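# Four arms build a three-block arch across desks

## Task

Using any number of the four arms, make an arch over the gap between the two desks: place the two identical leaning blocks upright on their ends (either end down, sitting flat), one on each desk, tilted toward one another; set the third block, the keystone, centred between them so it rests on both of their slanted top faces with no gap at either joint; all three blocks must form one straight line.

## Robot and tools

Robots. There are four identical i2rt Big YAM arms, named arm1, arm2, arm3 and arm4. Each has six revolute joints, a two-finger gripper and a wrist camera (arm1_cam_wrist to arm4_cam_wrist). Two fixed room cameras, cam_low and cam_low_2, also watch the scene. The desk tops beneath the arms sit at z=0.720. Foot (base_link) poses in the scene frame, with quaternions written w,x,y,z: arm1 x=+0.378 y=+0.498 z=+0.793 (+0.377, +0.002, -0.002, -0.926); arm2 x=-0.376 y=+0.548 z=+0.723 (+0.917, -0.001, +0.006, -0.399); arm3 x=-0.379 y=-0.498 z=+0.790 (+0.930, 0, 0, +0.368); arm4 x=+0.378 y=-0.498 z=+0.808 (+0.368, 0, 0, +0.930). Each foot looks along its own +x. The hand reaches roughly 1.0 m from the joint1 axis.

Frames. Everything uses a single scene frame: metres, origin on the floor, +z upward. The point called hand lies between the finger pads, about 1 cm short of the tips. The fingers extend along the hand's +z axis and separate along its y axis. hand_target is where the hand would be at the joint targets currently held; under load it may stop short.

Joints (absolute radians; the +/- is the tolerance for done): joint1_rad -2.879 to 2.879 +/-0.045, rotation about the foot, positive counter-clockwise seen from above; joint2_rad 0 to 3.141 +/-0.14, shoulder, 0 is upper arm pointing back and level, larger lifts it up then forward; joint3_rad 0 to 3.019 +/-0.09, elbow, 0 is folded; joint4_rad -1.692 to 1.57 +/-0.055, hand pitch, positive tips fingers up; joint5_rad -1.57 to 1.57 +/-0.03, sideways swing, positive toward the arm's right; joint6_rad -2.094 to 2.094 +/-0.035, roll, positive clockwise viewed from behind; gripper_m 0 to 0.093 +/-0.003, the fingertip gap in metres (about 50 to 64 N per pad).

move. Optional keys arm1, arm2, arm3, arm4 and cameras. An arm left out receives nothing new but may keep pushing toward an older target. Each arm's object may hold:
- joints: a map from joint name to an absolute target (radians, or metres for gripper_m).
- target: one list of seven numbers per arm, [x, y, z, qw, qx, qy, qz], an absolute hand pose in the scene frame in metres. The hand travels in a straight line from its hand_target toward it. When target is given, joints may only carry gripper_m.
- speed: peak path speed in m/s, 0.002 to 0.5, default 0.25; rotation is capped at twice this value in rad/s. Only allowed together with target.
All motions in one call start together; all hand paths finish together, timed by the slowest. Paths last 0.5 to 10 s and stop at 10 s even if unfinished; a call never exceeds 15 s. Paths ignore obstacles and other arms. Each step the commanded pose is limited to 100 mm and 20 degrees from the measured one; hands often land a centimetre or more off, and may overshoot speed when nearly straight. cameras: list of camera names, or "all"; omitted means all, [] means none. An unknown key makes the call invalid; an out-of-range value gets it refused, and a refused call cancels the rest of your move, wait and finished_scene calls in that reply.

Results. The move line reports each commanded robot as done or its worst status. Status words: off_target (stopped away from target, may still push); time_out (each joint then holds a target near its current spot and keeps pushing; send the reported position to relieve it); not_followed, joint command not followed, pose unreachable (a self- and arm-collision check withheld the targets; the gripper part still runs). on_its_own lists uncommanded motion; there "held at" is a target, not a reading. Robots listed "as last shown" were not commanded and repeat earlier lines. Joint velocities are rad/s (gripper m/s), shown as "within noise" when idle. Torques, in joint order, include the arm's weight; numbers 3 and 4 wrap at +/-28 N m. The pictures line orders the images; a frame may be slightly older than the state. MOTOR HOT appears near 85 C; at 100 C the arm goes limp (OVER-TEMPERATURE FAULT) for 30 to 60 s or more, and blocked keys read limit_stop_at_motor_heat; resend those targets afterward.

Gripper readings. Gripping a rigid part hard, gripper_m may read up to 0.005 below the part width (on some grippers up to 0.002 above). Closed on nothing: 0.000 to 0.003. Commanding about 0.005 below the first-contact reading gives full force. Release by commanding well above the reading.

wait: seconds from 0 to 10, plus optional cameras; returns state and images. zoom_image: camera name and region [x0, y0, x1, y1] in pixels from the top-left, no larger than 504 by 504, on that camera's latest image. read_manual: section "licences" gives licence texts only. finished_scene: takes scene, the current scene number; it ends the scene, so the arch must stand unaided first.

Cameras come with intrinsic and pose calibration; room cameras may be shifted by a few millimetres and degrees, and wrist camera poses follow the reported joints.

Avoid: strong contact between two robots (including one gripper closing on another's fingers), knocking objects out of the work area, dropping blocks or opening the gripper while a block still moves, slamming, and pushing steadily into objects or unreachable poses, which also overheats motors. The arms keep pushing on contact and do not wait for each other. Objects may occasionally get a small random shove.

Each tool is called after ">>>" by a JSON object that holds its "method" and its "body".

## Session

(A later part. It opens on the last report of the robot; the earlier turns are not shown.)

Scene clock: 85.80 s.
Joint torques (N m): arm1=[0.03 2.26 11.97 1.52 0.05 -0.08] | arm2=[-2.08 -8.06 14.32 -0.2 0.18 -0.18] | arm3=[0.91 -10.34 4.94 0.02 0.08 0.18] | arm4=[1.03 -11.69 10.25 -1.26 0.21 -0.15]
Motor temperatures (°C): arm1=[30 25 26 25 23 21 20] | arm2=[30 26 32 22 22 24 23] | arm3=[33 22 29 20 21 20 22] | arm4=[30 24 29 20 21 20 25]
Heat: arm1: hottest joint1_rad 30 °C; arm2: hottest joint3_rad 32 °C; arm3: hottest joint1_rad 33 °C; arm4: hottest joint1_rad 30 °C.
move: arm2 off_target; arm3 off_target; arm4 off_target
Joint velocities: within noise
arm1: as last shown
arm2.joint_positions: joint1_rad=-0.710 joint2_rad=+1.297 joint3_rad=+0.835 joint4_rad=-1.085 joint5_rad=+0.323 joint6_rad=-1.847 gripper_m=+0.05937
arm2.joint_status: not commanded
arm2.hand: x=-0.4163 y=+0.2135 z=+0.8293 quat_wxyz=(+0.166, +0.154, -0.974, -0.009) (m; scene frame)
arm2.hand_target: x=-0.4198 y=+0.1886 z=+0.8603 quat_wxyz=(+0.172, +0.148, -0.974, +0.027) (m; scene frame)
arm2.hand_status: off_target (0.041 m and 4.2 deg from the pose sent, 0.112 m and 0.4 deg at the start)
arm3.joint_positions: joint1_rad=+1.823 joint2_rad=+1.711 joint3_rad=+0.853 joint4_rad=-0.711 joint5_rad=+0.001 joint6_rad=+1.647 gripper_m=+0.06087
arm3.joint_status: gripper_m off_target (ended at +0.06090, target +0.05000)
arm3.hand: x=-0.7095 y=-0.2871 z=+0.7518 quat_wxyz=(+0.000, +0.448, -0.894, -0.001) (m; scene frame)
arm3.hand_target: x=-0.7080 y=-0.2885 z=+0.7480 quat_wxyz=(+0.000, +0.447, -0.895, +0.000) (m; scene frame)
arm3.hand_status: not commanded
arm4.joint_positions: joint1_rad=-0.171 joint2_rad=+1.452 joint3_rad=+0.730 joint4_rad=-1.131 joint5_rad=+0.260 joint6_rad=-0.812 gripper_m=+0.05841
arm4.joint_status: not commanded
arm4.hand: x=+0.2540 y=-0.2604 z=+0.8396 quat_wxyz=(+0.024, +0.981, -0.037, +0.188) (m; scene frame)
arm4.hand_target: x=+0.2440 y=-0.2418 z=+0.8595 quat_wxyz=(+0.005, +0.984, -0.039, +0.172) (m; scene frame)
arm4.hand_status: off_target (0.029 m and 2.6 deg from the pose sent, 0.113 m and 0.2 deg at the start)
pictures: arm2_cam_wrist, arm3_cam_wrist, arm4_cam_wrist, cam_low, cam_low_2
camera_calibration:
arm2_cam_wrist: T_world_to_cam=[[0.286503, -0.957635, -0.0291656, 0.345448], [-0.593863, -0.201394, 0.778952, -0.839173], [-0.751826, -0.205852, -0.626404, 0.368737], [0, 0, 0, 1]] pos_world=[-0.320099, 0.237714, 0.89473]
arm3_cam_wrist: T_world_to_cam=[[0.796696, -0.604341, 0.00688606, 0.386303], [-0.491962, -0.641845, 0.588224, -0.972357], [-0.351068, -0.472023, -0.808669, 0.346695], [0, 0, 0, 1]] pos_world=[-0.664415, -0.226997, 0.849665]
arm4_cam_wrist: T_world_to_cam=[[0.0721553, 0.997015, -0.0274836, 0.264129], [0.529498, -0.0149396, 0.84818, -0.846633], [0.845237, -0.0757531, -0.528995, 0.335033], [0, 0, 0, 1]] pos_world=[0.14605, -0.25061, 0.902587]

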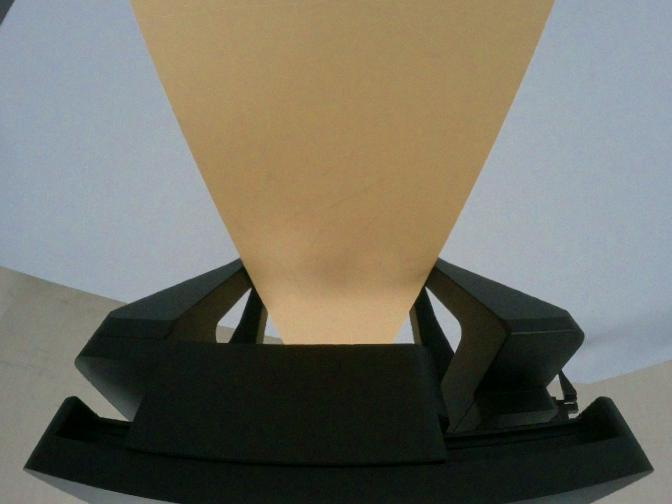

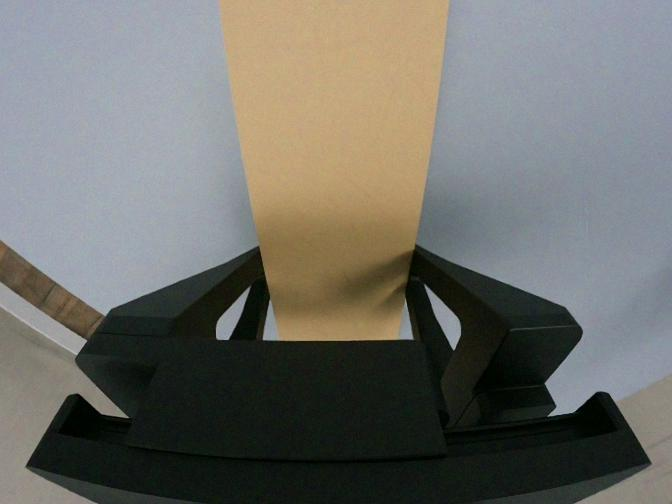

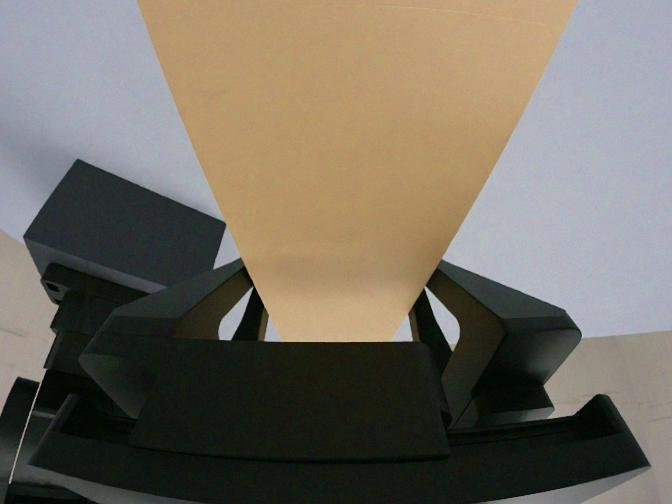

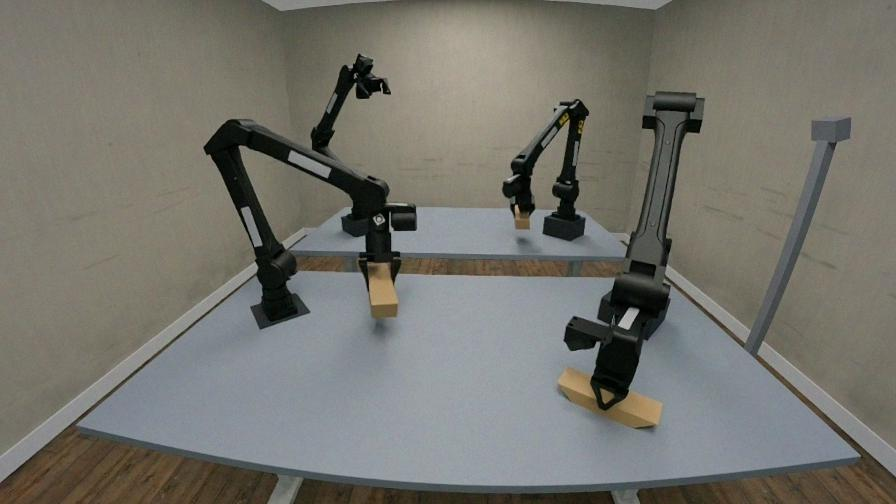

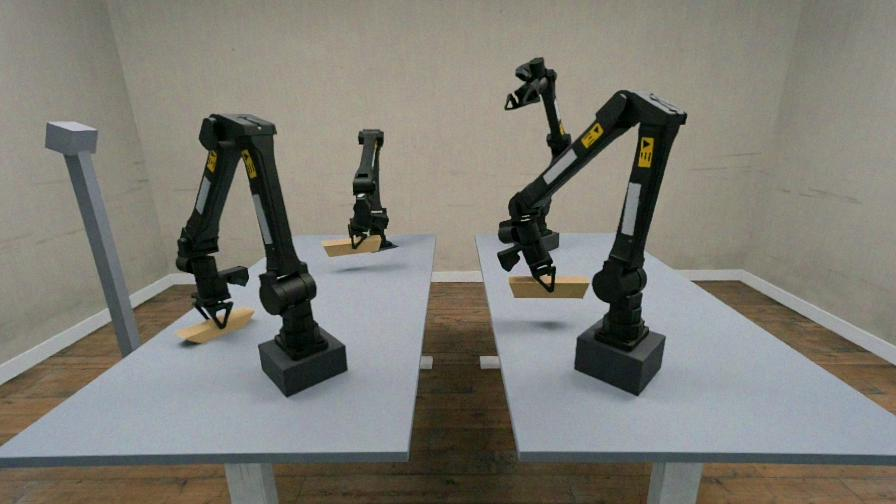

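>>> {"method": "move", "body": {"arm3": {"target":[-0.73,-0.27,0.90,0,-0.4465,0.8948,0.0],"speed":0.15}, "arm2": {"target":[-0.40,0.10,0.90,-0.1737,0,0.9848,0],"speed":0.15}, "arm4": {"target":[0.28,-0.16,0.90,-0.0,-0.9848,0.0,-0.1737],"speed":0.15}, "cameras": ["arm3_cam_wrist","cam_low","cam_low_2"]}}

>>> {"method": "zoom_image", "body": {"camera": "cam_low", "region": [530, 290, 690, 410]}}

>>> {"method": "zoom_image", "body": {"camera": "cam_low_2", "region": [150, 240, 290, 340]}}

Scene clock: 91.47 s.
Joint torques (N m): arm1=[-0.03 2.32 11.96 1.55 0.05 -0.08] | arm2=[-0.03 -11.63 14.99 -0.57 0.47 0.09] | arm3=[-0.09 -11.93 12.21 -0.77 0.1 0.11] | arm4=[1.14 -11.34 11.84 -0.92 0.37 -0.17]
Motor temperatures (°C): arm1=[30 25 26 25 23 21 20] | arm2=[30 26 33 22 22 24 23] | arm3=[33 22 29 20 21 20 23] | arm4=[30 24 29 20 21 20 25]
Heat: arm1: hottest joint1_rad 30 °C; arm2: hottest joint3_rad 33 °C; arm3: hottest joint1_rad 33 °C; arm4: hottest joint1_rad 30 °C.
move: arm2 off_target; arm3 off_target; arm4 off_target
Joint velocities: within noise
arm1: as last shown
arm2.joint_positions: joint1_rad=-0.692 joint2_rad=+1.545 joint3_rad=+1.208 joint4_rad=-1.317 joint5_rad=+0.326 joint6_rad=-1.508 gripper_m=+0.05937
arm2.joint_status: not commanded
arm2.hand: x=-0.4054 y=+0.1243 z=+0.8711 quat_wxyz=(+0.170, +0.005, -0.985, -0.032) (m; scene frame)
arm2.hand_target: x=-0.3999 y=+0.1006 z=+0.9001 quat_wxyz=(+0.173, -0.001, -0.985, +0.004) (m; scene frame)
arm2.hand_status: off_target (0.038 m and 3.8 deg from the pose sent, 0.135 m and 17.8 deg at the start)
arm3.joint_positions: joint1_rad=+1.823 joint2_rad=+1.538 joint3_rad=+1.030 joint4_rad=-1.130 joint5_rad=+0.001 joint6_rad=+1.647 gripper_m=+0.06087
arm3.joint_status: not commanded
arm3.hand: x=-0.7111 y=-0.2860 z=+0.8707 quat_wxyz=(-0.017, +0.447, -0.894, +0.028) (m; scene frame)
arm3.hand_target: x=-0.7301 y=-0.2699 z=+0.9004 quat_wxyz=(+0.002, +0.446, -0.895, -0.004) (m; scene frame)
arm3.hand_status: off_target (0.038 m and 3.8 deg from the pose sent, 0.151 m and 0.2 deg at the start)
arm4.joint_positions: joint1_rad=-0.375 joint2_rad=+1.467 joint3_rad=+0.891 joint4_rad=-1.189 joint5_rad=+0.312 joint6_rad=-1.096 gripper_m=+0.05841
arm4.joint_status: not commanded
arm4.hand: x=+0.2864 y=-0.1821 z=+0.8811 quat_wxyz=(+0.018, +0.983, +0.000, +0.181) (m; scene frame)
arm4.hand_target: x=+0.2807 y=-0.1608 z=+0.9004 quat_wxyz=(-0.001, +0.985, -0.001, +0.174) (m; scene frame)
arm4.hand_status: off_target (0.030 m and 2.2 deg from the pose sent, 0.120 m and 5.3 deg at the start)
pictures: arm3_cam_wrist, cam_low, cam_low_2
camera_calibration:
arm3_cam_wrist: T_world_to_cam=[[0.794291, -0.60277, 0.0759615, 0.32606], [-0.526209, -0.620072, 0.581907, -1.05503], [-0.303654, -0.502175, -0.8097, 0.468696], [0, 0, 0, 1]] pos_world=[-0.671831, -0.222287, 0.968664]

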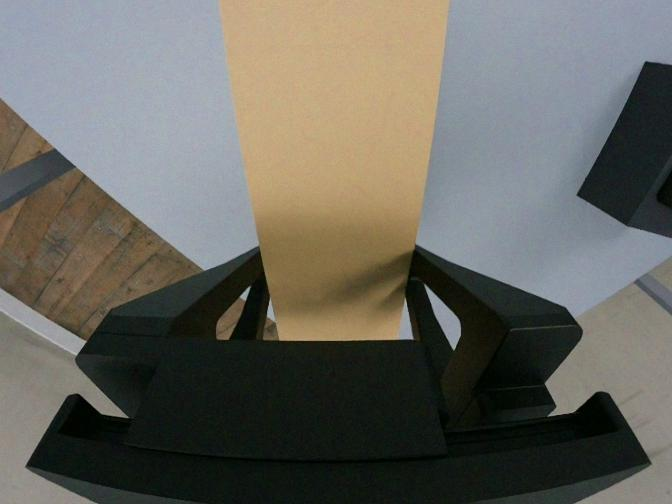

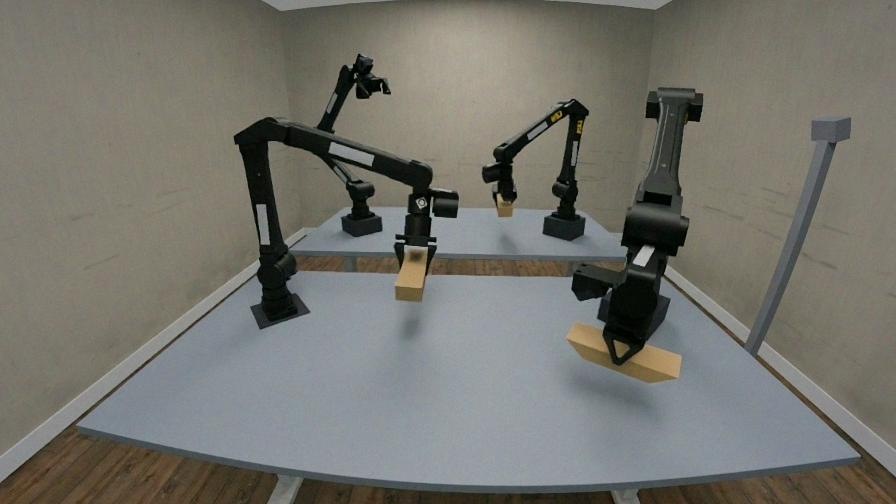

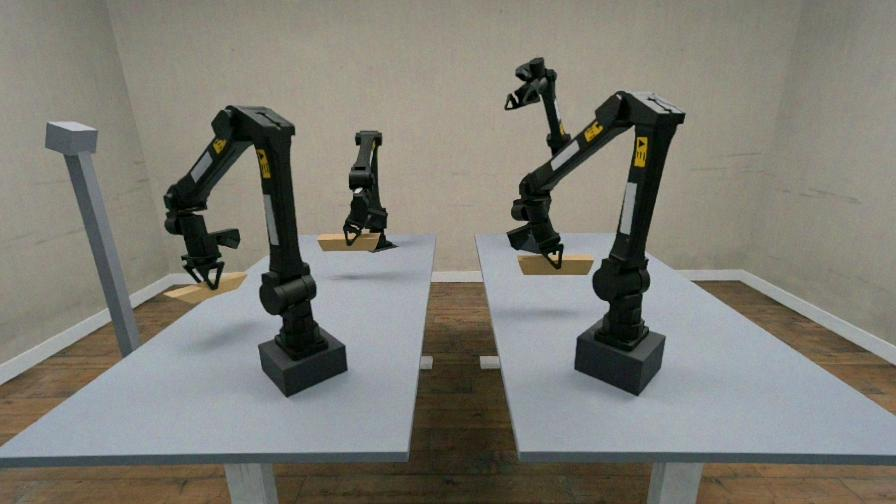

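Scaled by 3.150 from the camera's 896x504 image, which has a finer 1280x720 frame.

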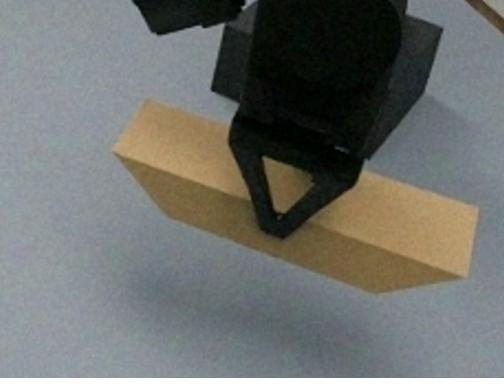

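Scaled by 3.600 from the camera's 896x504 image, which has a finer 1280x720 frame.

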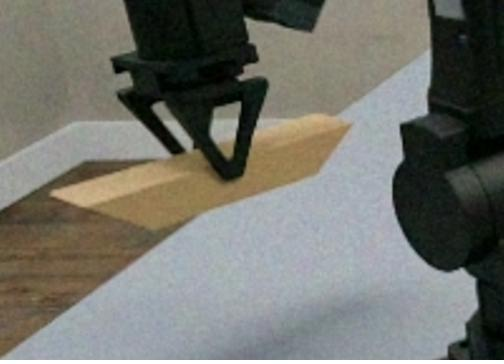

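>>> {"method": "move", "body": {"arm2": {"target":[-0.22,0.0,0.93,0.4187,0,0.9081,0],"speed":0.2}, "arm4": {"target":[0.22,0.0,0.93,0,-0.9081,0,0.4187],"speed":0.2}}}

Scene clock: 103.10 s.
Joint torques (N m): arm1=[0.09 2.32 11.96 1.51 0.05 -0.08] | arm2=[-1.26 -16.56 15.38 0.13 -1.27 0.03] | arm3=[0.09 -11.81 12.22 -0.83 0.12 0.15] | arm4=[0.97 -16.44 12.53 0.77 -1.41 -0.18]
Motor temperatures (°C): arm1=[30 25 27 25 23 21 20] | arm2=[30 26 37 22 23 24 23] | arm3=[33 23 31 20 20 20 23] | arm4=[30 24 32 20 21 20 25]
Heat: arm1: hottest joint1_rad 30 °C; arm2: hottest joint3_rad 37 °C; arm3: hottest joint1_rad 33 °C; arm4: hottest joint3_rad 32 °C.
move: arm2 off_target; arm4 off_target
Joint velocities: within noise
arm1, arm3: as last shown
arm2.joint_positions: joint1_rad=-0.708 joint2_rad=+1.799 joint3_rad=+1.475 joint4_rad=-1.305 joint5_rad=-0.846 joint6_rad=-1.524 gripper_m=+0.05937
arm2.joint_status: not commanded
arm2.hand: x=-0.2236 y=+0.0287 z=+0.8950 quat_wxyz=(-0.404, -0.015, -0.914, -0.046) (m; scene frame)
arm2.hand_target: x=-0.2219 y=+0.0048 z=+0.9306 quat_wxyz=(-0.415, -0.001, -0.910, -0.005) (m; scene frame)
arm2.hand_status: off_target (0.045 m and 5.8 deg from the pose sent, 0.231 m and 69.2 deg at the start)
arm3.hand_target: x=-0.7302 y=-0.2699 z=+0.9004 quat_wxyz=(+0.002, +0.446, -0.895, -0.004) (m; scene frame)
arm4.joint_positions: joint1_rad=-0.755 joint2_rad=+1.758 joint3_rad=+1.186 joint4_rad=-1.038 joint5_rad=-0.836 joint6_rad=-1.478 gripper_m=+0.05841
arm4.joint_status: not commanded
arm4.hand: x=+0.2210 y=-0.0339 z=+0.9022 quat_wxyz=(+0.049, +0.914, -0.022, -0.403) (m; scene frame)
arm4.hand_target: x=+0.2220 y=-0.0041 z=+0.9307 quat_wxyz=(+0.005, +0.910, -0.001, -0.414) (m; scene frame)
arm4.hand_status: off_target (0.044 m and 6.4 deg from the pose sent, 0.200 m and 70.4 deg at the start)
pictures: arm1_cam_wrist, arm2_cam_wrist, arm3_cam_wrist, arm4_cam_wrist, cam_low, cam_low_2
camera_calibration:
arm2_cam_wrist: T_world_to_cam=[[-0.0312684, -0.995363, -0.090963, 0.100564], [-0.964363, 0.0539657, -0.259021, 0.0257588], [0.262729, 0.0796221, -0.961579, 1.03541], [0, 0, 0, 1]] pos_world=[-0.244047, 0.0162664, 1.01145]
arm3_cam_wrist: T_world_to_cam=[[0.794291, -0.60277, 0.0759615, 0.32606], [-0.526209, -0.620072, 0.581907, -1.05503], [-0.303654, -0.502175, -0.8097, 0.468696], [0, 0, 0, 1]] pos_world=[-0.671831, -0.222287, 0.968664]
arm4_cam_wrist: T_world_to_cam=[[0.00170902, 0.995267, -0.0971656, 0.120673], [0.980552, -0.0207368, -0.19516, -0.0374804], [-0.196251, -0.0949424, -0.975946, 1.04588], [0, 0, 0, 1]] pos_world=[0.2418, -0.0215815, 1.02513]

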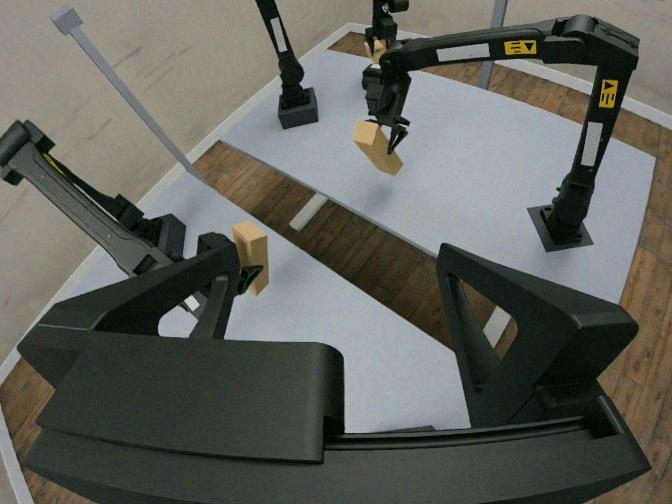

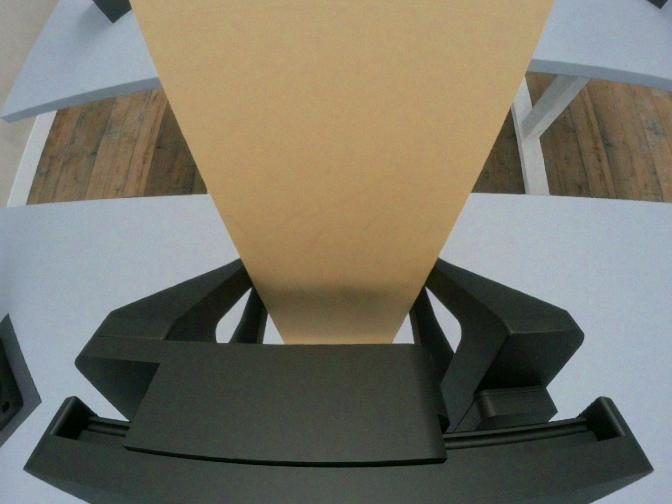

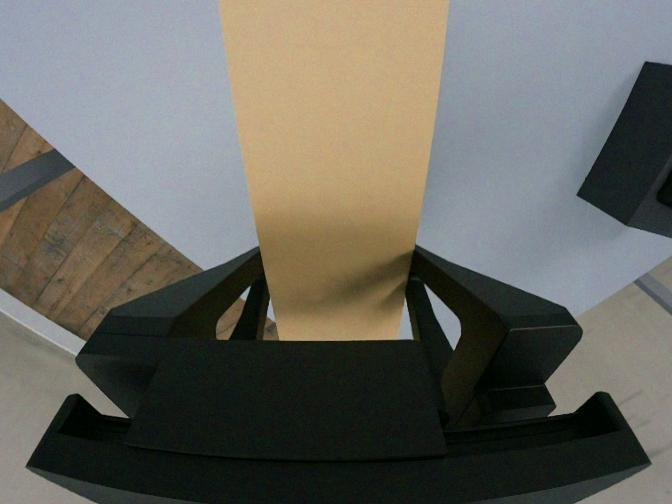

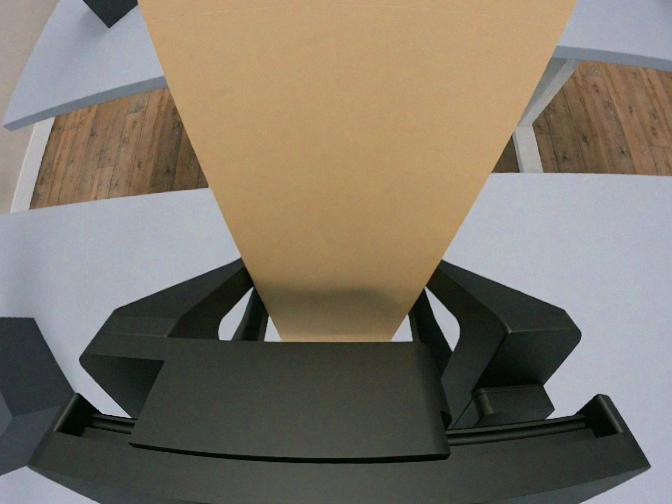

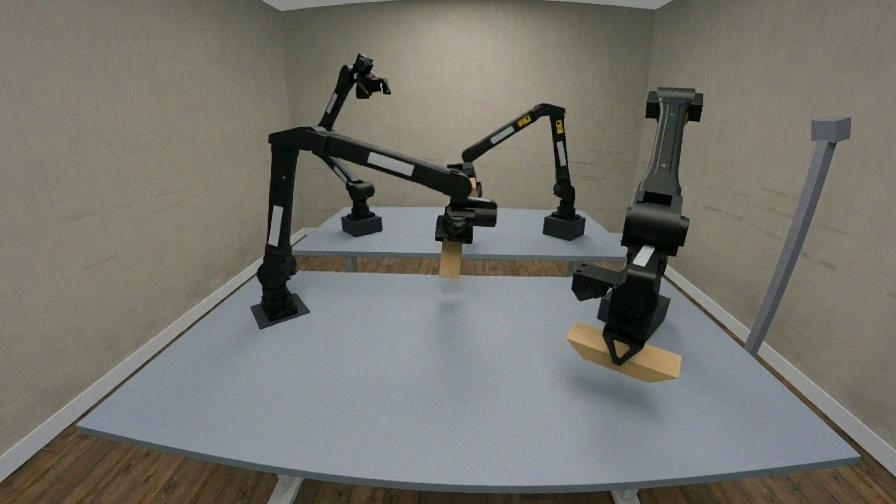

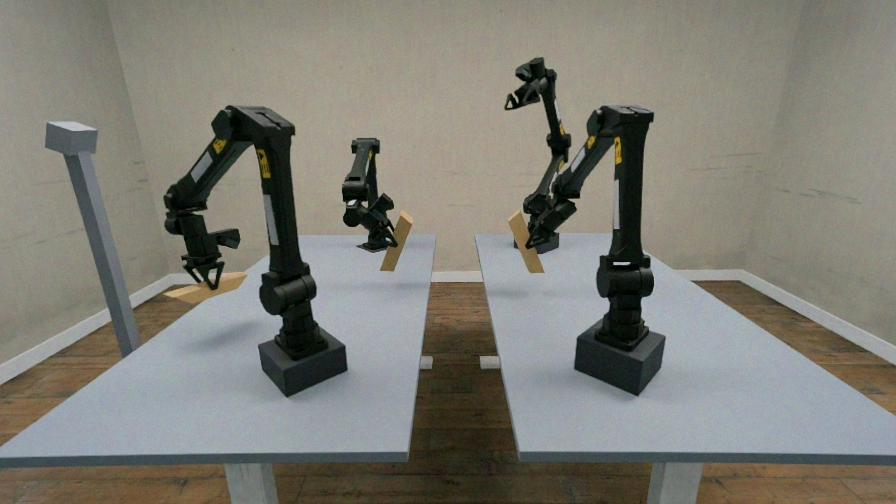

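>>> {"method": "move", "body": {"arm2": {"target":[-0.125,-0.024,0.895,0.430,-0.014,0.904,-0.041],"speed":0.15}, "arm4": {"target":[0.128,0.03,0.888,0.044,-0.904,-0.021,0.430],"speed":0.15}, "cameras": ["cam_low_2","cam_low"]}}

>>> {"method": "zoom_image", "body": {"camera": "cam_low_2", "region": [380, 190, 580, 300]}}

>>> {"method": "zoom_image", "body": {"camera": "cam_low", "region": [380, 170, 540, 300]}}

Scene clock: 107.27 s.
Joint torques (N m): arm1=[-0.03 2.26 11.97 1.55 0.05 -0.1] | arm2=[-1.2 -18.08 11.18 1.02 -0.8 -0.01] | arm3=[-0.09 -12.4 12.21 -0.72 0.1 0.12] | arm4=[2.14 -18.26 11.07 1.85 -0.89 0.16]
Motor temperatures (°C): arm1=[30 25 27 25 23 21 20] | arm2=[30 27 37 22 23 24 23] | arm3=[33 23 31 20 20 20 23] | arm4=[30 25 34 20 21 20 25]
Heat: arm1: hottest joint1_rad 30 °C; arm2: hottest joint3_rad 37 °C; arm3: hottest joint1_rad 33 °C; arm4: hottest joint3_rad 34 °C.
move: arm2 off_target; arm4 off_target
Joint velocities: within noise
arm1, arm3: as last shown
arm2.joint_positions: joint1_rad=-0.551 joint2_rad=+1.852 joint3_rad=+1.475 joint4_rad=-0.910 joint5_rad=-0.846 joint6_rad=-1.263 gripper_m=+0.05937
arm2.joint_status: not commanded
arm2.hand: x=-0.1295 y=-0.0147 z=+0.8734 quat_wxyz=(-0.421, +0.009, -0.907, +0.021) (m; scene frame)
arm2.hand_target: x=-0.1255 y=-0.0235 z=+0.8947 quat_wxyz=(-0.429, +0.016, -0.902, +0.042) (m; scene frame)
arm2.hand_status: off_target (0.024 m and 2.6 deg from the pose sent, 0.112 m and 11.0 deg at the start)
arm4.joint_positions: joint1_rad=-0.600 joint2_rad=+1.859 joint3_rad=+1.187 joint4_rad=-0.633 joint5_rad=-0.831 joint6_rad=-1.260 gripper_m=+0.05842
arm4.joint_status: not commanded
arm4.hand: x=+0.1368 y=+0.0053 z=+0.8611 quat_wxyz=(-0.013, +0.908, +0.011, -0.418) (m; scene frame)
arm4.hand_target: x=+0.1288 y=+0.0286 z=+0.8887 quat_wxyz=(-0.046, +0.902, +0.024, -0.429) (m; scene frame)
arm4.hand_status: off_target (0.038 m and 4.0 deg from the pose sent, 0.114 m and 12.2 deg at the start)
pictures: cam_low, cam_low_2

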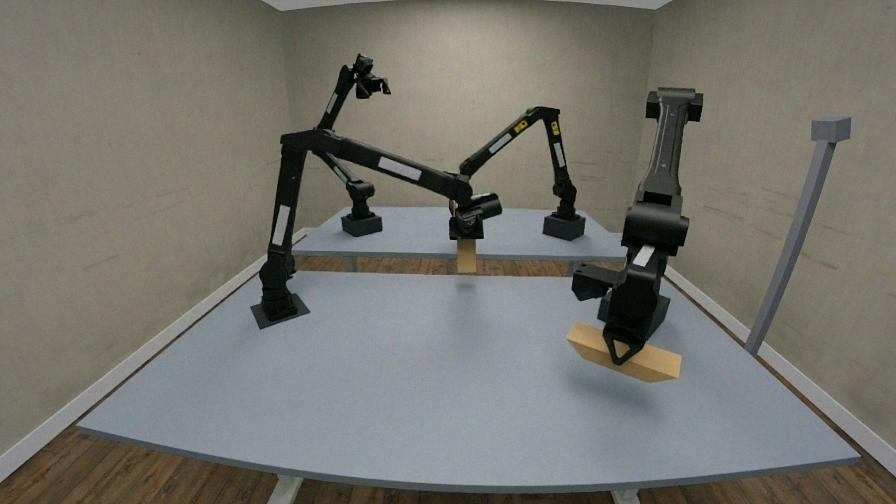

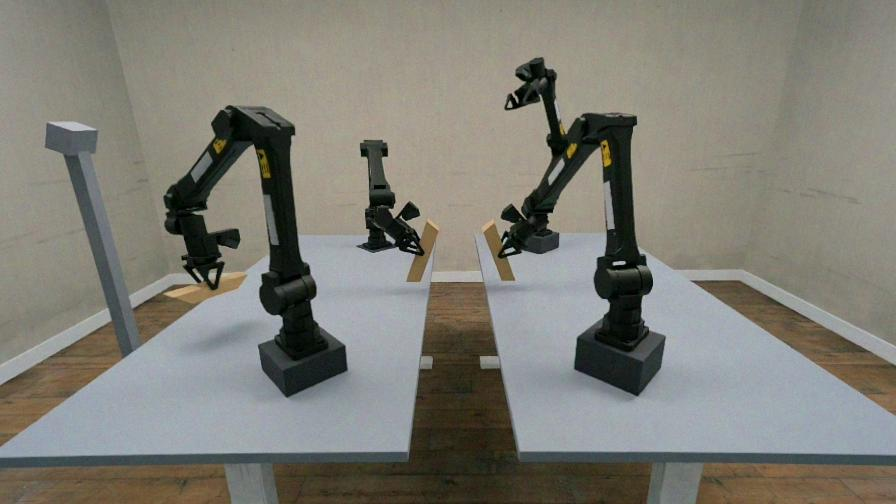

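Scaled by 2.520 from the camera's 896x504 image, which has a finer 1280x720 frame.

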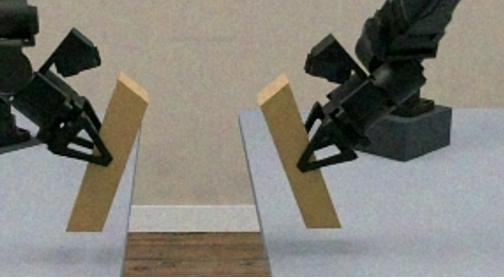

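Scaled by 3.150 from the camera's 896x504 image, which has a finer 1280x720 frame.

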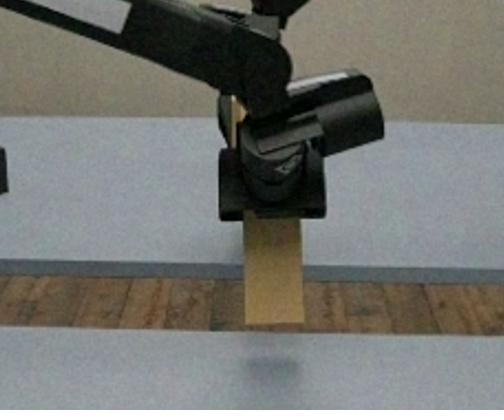

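>>> {"method": "move", "body": {"arm2": {"target":[-0.123,-0.010,0.855,0.428,-0.005,0.904,-0.020],"speed":0.1}, "arm4": {"target":[0.119,0.02,0.86,0.031,-0.904,-0.010,0.431],"speed":0.1}, "cameras": ["cam_low_2","cam_low","arm1_cam_wrist"]}}

>>> {"method": "zoom_image", "body": {"camera": "cam_low_2", "region": [390, 200, 550, 300]}}

>>> {"method": "zoom_image", "body": {"camera": "cam_low", "region": [380, 190, 540, 300]}}

>>> {"method": "zoom_image", "body": {"camera": "arm1_cam_wrist", "region": [180, 60, 480, 300]}}

Scene clock: 111.87 s.
Joint torques (N m): arm1=[0.03 2.37 11.99 1.55 0.05 -0.08] | arm2=[-0.26 -17.96 9.44 0.95 -0.96 0.08] | arm3=[-0.03 -11.93 12.12 -0.76 0.11 0.11] | arm4=[2.61 -18.55 8.66 1.94 -0.91 0.17]
Motor temperatures (°C): arm1=[30 25 27 25 23 21 20] | arm2=[30 27 37 22 23 24 23] | arm3=[33 23 32 20 20 20 24] | arm4=[30 25 35 20 21 20 26]
Heat: arm1: hottest joint1_rad 30 °C; arm2: hottest joint3_rad 37 °C; arm3: hottest joint1_rad 33 °C; arm4: hottest joint3_rad 35 °C.
move: arm2 off_target; arm4 off_target
Joint velocities: within noise
arm1, arm3: as last shown
arm2.joint_positions: joint1_rad=-0.551 joint2_rad=+1.881 joint3_rad=+1.421 joint4_rad=-0.850 joint5_rad=-0.846 joint6_rad=-1.246 gripper_m=+0.05937
arm2.joint_status: not commanded
arm2.hand: x=-0.1314 y=-0.0075 z=+0.8384 quat_wxyz=(-0.419, -0.004, -0.908, +0.007) (m; scene frame)
arm2.hand_target: x=-0.1231 y=-0.0099 z=+0.8551 quat_wxyz=(-0.428, +0.005, -0.904, +0.020) (m; scene frame)
arm2.hand_status: off_target (0.019 m and 2.1 deg from the pose sent, 0.020 m and 1.0 deg at the start)
arm4.joint_positions: joint1_rad=-0.587 joint2_rad=+1.896 joint3_rad=+1.181 joint4_rad=-0.562 joint5_rad=-0.831 joint6_rad=-1.209 gripper_m=+0.05842
arm4.joint_status: not commanded
arm4.hand: x=+0.1284 y=+0.0090 z=+0.8430 quat_wxyz=(-0.011, +0.907, +0.000, -0.421) (m; scene frame)
arm4.hand_target: x=+0.1193 y=+0.0194 z=+0.8602 quat_wxyz=(-0.030, +0.902, +0.010, -0.430) (m; scene frame)
arm4.hand_status: off_target (0.022 m and 2.8 deg from the pose sent, 0.023 m and 2.6 deg at the start)
pictures: arm1_cam_wrist, cam_low, cam_low_2

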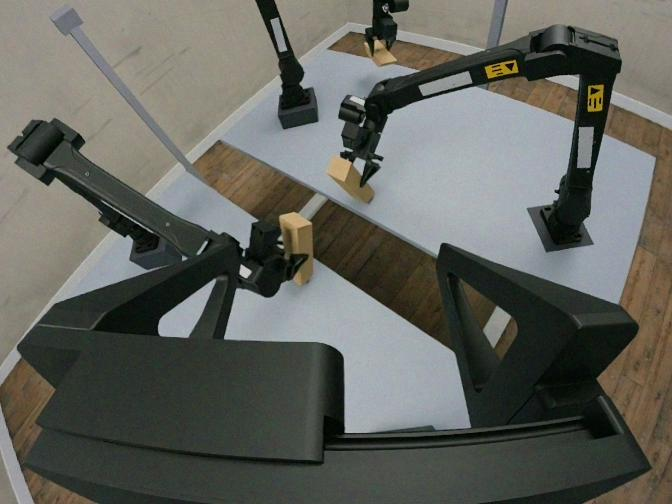

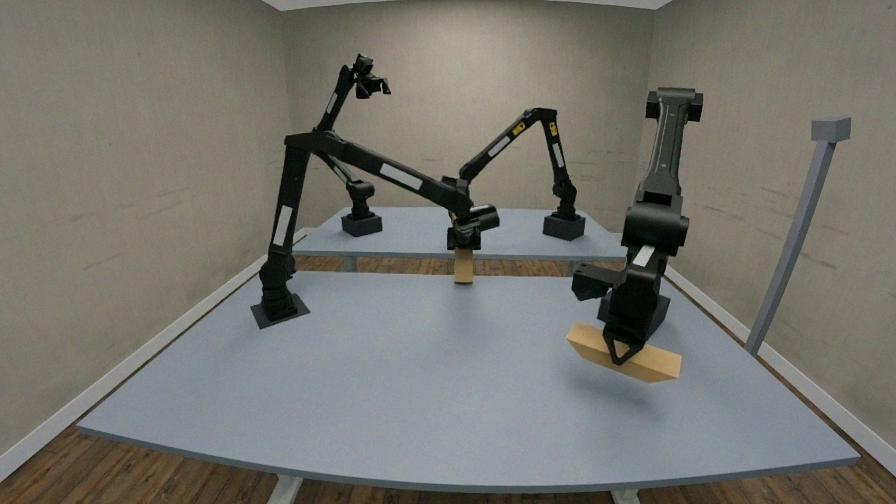

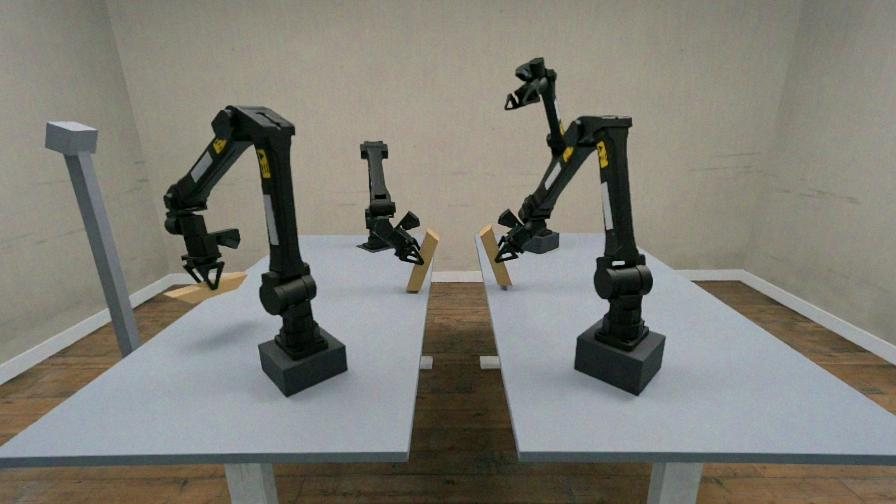

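Scaled by 3.150 from the camera's 896x504 image, which has a finer 1280x720 frame.

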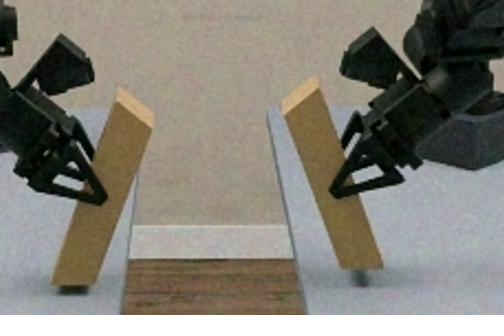

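Scaled by 3.150 from the camera's 896x504 image, which has a finer 1280x720 frame.

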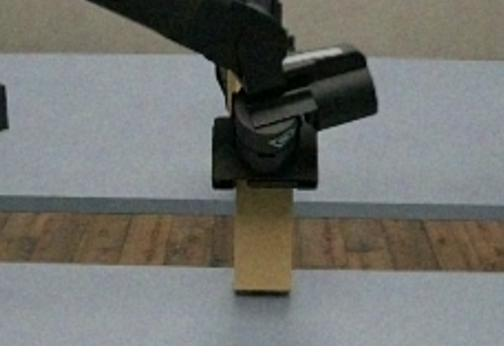

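Scaled by 1.680 from the camera's 672x504 image, which has a finer 960x720 frame.

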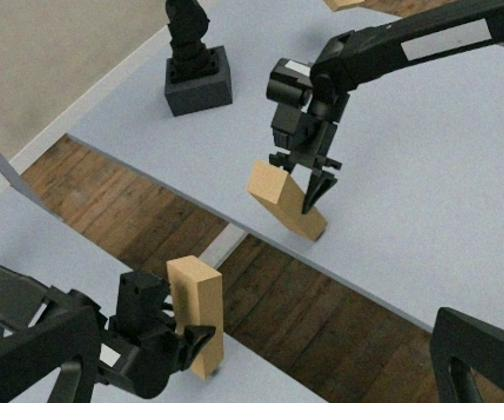

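>>> {"method": "move", "body": {"arm1": {"target":[0.03,0.04,1.22,0.1337,0.8542,0.4240,-0.2693],"speed":0.3}, "cameras": ["arm1_cam_wrist"]}}

>>> {"method": "zoom_image", "body": {"camera": "arm1_cam_wrist", "region": [180, 90, 500, 330]}}

Scene clock: 119.27 s.
Joint torques (N m): arm1=[-0.67 -11.52 18.32 0.44 -0.15 -0.16] | arm2=[-0.26 -18.55 9.42 0.99 -0.97 0.09] | arm3=[0.15 -12.28 12.03 -0.77 0.1 0.14] | arm4=[2.55 -18.67 8.65 1.95 -0.91 0.16]
Motor temperatures (°C): arm1=[30 25 28 25 23 21 20] | arm2=[30 27 37 22 23 24 24] | arm3=[33 23 33 20 20 20 24] | arm4=[30 25 34 20 22 20 26]
Heat: arm1: hottest joint1_rad 30 °C; arm2: hottest joint3_rad 37 °C; arm3: hottest joint1_rad 33 °C; arm4: hottest joint3_rad 34 °C.
move: arm1 off_target
Joint velocities: within noise
arm1.joint_positions: joint1_rad=+0.162 joint2_rad=+1.512 joint3_rad=+1.747 joint4_rad=-1.257 joint5_rad=+0.015 joint6_rad=+0.016 gripper_m=+0.09396
arm1.joint_status: not commanded
arm1.hand: x=+0.0376 y=+0.0436 z=+1.1843 quat_wxyz=(-0.120, -0.864, -0.425, +0.242) (m; scene frame)
arm1.hand_target: x=+0.0312 y=+0.0421 z=+1.2199 quat_wxyz=(-0.133, -0.855, -0.422, +0.270) (m; scene frame)
arm1.hand_status: off_target (0.037 m and 3.6 deg from the pose sent, 0.393 m and 35.2 deg at the start)
arm2, arm3: as last shown
arm4.joint_positions: joint1_rad=-0.587 joint2_rad=+1.896 joint3_rad=+1.181 joint4_rad=-0.561 joint5_rad=-0.831 joint6_rad=-1.209 gripper_m=+0.05842
arm4.joint_status: not commanded
arm4.hand: x=+0.1284 y=+0.0093 z=+0.8431 quat_wxyz=(-0.012, +0.907, +0.000, -0.421) (m; scene frame)
arm4.hand_target: x=+0.1193 y=+0.0196 z=+0.8602 quat_wxyz=(-0.031, +0.902, +0.010, -0.430) (m; scene frame)
arm4.hand_status: not commanded
pictures: arm1_cam_wrist
camera_calibration:
arm1_cam_wrist: T_world_to_cam=[[-0.782085, 0.622336, -0.0322616, 0.0431429], [0.615414, 0.779456, 0.117106, -0.19599], [0.0980255, 0.0717323, -0.992595, 1.29056], [0, 0, 0, 1]] pos_world=[0.0278487, 0.0333414, 1.30534]

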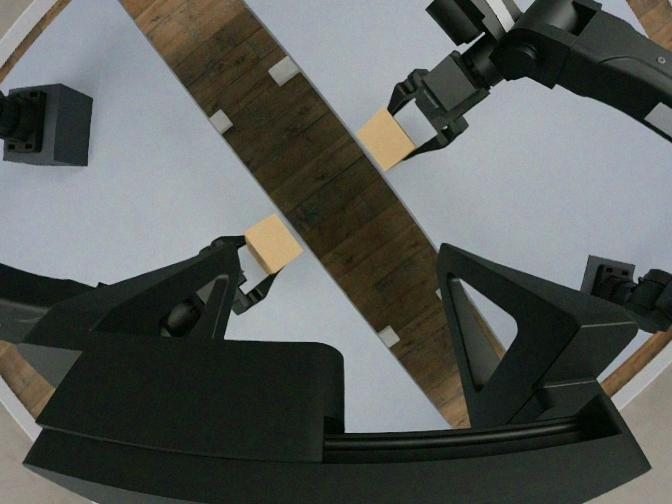

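Scaled by 1.575 from the camera's 672x504 image, which has a finer 960x720 frame.

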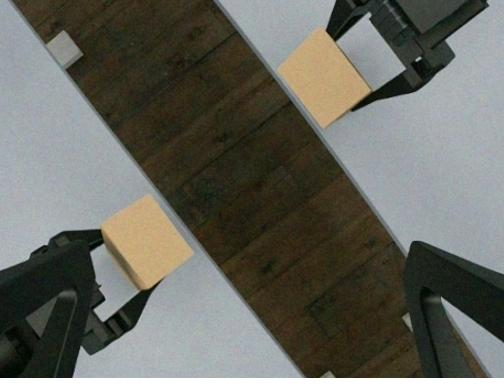

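>>> {"method": "move", "body": {"arm2": {"target":[-0.119,0.006,0.838,0.428,-0.005,0.904,-0.020],"speed":0.06}, "arm4": {"target":[0.118,0.0193,0.839,0.031,-0.904,-0.010,0.431],"speed":0.06}, "cameras": ["cam_low_2","cam_low","arm1_cam_wrist"]}}

>>> {"method": "zoom_image", "body": {"camera": "cam_low_2", "region": [390, 200, 550, 300]}}

>>> {"method": "zoom_image", "body": {"camera": "arm1_cam_wrist", "region": [180, 90, 500, 330]}}

Scene clock: 129.30 s.
Joint torques (N m): arm1=[-0.56 -11.58 18.32 0.44 -0.16 -0.16] | arm2=[0.15 -18.32 8.16 0.84 -0.75 0.08] | arm3=[-0.03 -12.16 12.15 -0.76 0.09 0.1] | arm4=[2.67 -18.73 8.38 1.98 -0.91 0.16]
Motor temperatures (°C): arm1=[30 26 31 25 23 21 20] | arm2=[30 27 37 22 24 24 24] | arm3=[33 23 34 20 20 20 24] | arm4=[30 26 34 20 22 20 26]
Heat: arm1: hottest joint3_rad 31 °C; arm2: hottest joint3_rad 37 °C; arm3: hottest joint3_rad 34 °C; arm4: hottest joint3_rad 34 °C.
move: arm2 off_target; arm4 off_target
Joint velocities: within noise
arm1.joint_positions: joint1_rad=+0.162 joint2_rad=+1.512 joint3_rad=+1.747 joint4_rad=-1.258 joint5_rad=+0.015 joint6_rad=+0.016 gripper_m=+0.09396
arm1.joint_status: not commanded
arm1.hand: x=+0.0378 y=+0.0438 z=+1.1841 quat_wxyz=(-0.120, -0.864, -0.425, +0.242) (m; scene frame)
arm1.hand_target: x=+0.0314 y=+0.0423 z=+1.2197 quat_wxyz=(-0.133, -0.855, -0.422, +0.270) (m; scene frame)
arm1.hand_status: not commanded
arm2.joint_positions: joint1_rad=-0.541 joint2_rad=+1.869 joint3_rad=+1.360 joint4_rad=-0.775 joint5_rad=-0.848 joint6_rad=-1.220 gripper_m=+0.05937
arm2.joint_status: not commanded
arm2.hand: x=-0.1279 y=+0.0026 z=+0.8255 quat_wxyz=(-0.422, -0.006, -0.906, +0.011) (m; scene frame)
arm2.hand_target: x=-0.1191 y=+0.0062 z=+0.8378 quat_wxyz=(-0.428, +0.002, -0.904, +0.018) (m; scene frame)
arm2.hand_status: off_target (0.016 m and 1.7 deg from the pose sent, 0.018 m and 2.1 deg at the start)
arm3: as last shown
arm4.joint_positions: joint1_rad=-0.586 joint2_rad=+1.932 joint3_rad=+1.166 joint4_rad=-0.510 joint5_rad=-0.831 joint6_rad=-1.206 gripper_m=+0.05842
arm4.joint_status: not commanded
arm4.hand: x=+0.1281 y=+0.0078 z=+0.8220 quat_wxyz=(-0.011, +0.907, -0.001, -0.421) (m; scene frame)
arm4.hand_target: x=+0.1181 y=+0.0184 z=+0.8393 quat_wxyz=(-0.030, +0.902, +0.010, -0.431) (m; scene frame)
arm4.hand_status: off_target (0.023 m and 2.9 deg from the pose sent, 0.015 m and 2.7 deg at the start)
pictures: arm1_cam_wrist, cam_low, cam_low_2
camera_calibration:
arm1_cam_wrist: T_world_to_cam=[[-0.782068, 0.622359, -0.03222, 0.0430968], [0.615292, 0.779327, 0.118598, -0.198048], [0.0989204, 0.072927, -0.992419, 1.29005], [0, 0, 0, 1]] pos_world=[0.0279504, 0.0334436, 1.30514]

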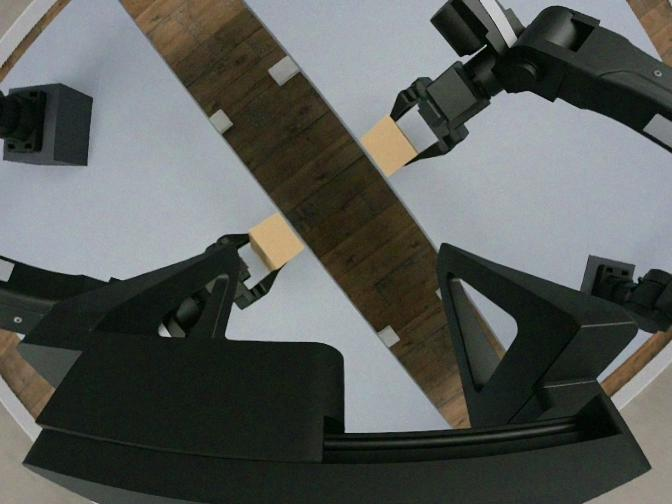

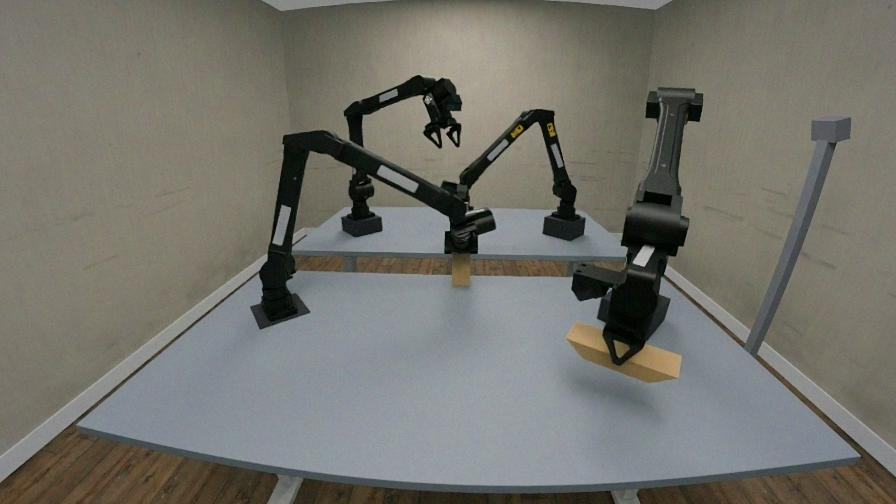

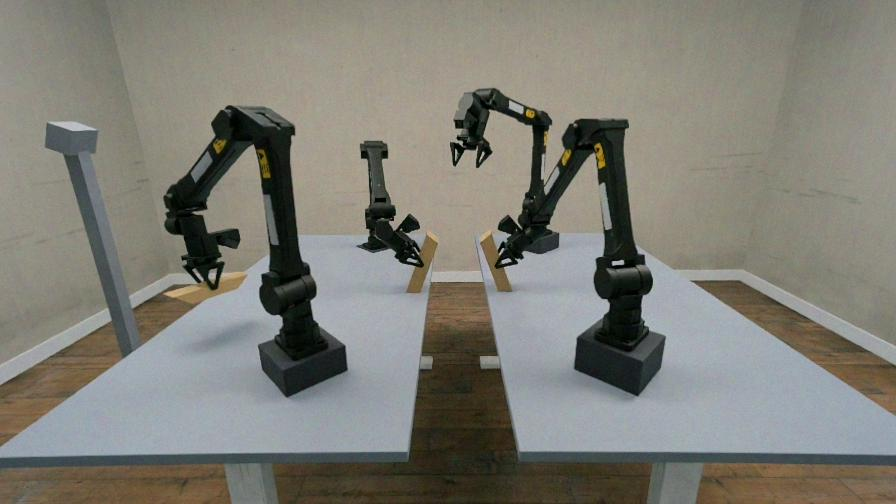

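Scaled by 3.150 from the camera's 896x504 image, which has a finer 1280x720 frame.

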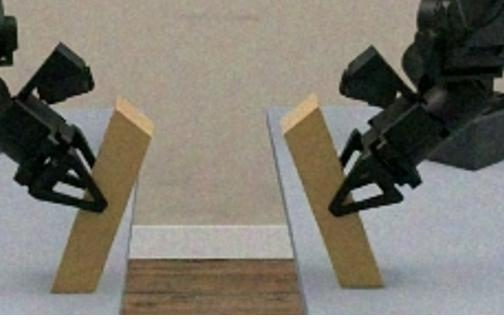

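Scaled by 1.575 from the camera's 672x504 image, which has a finer 960x720 frame.

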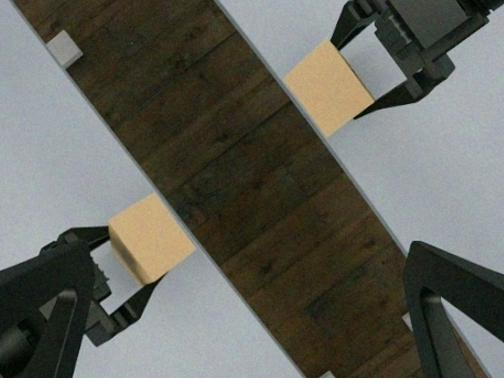

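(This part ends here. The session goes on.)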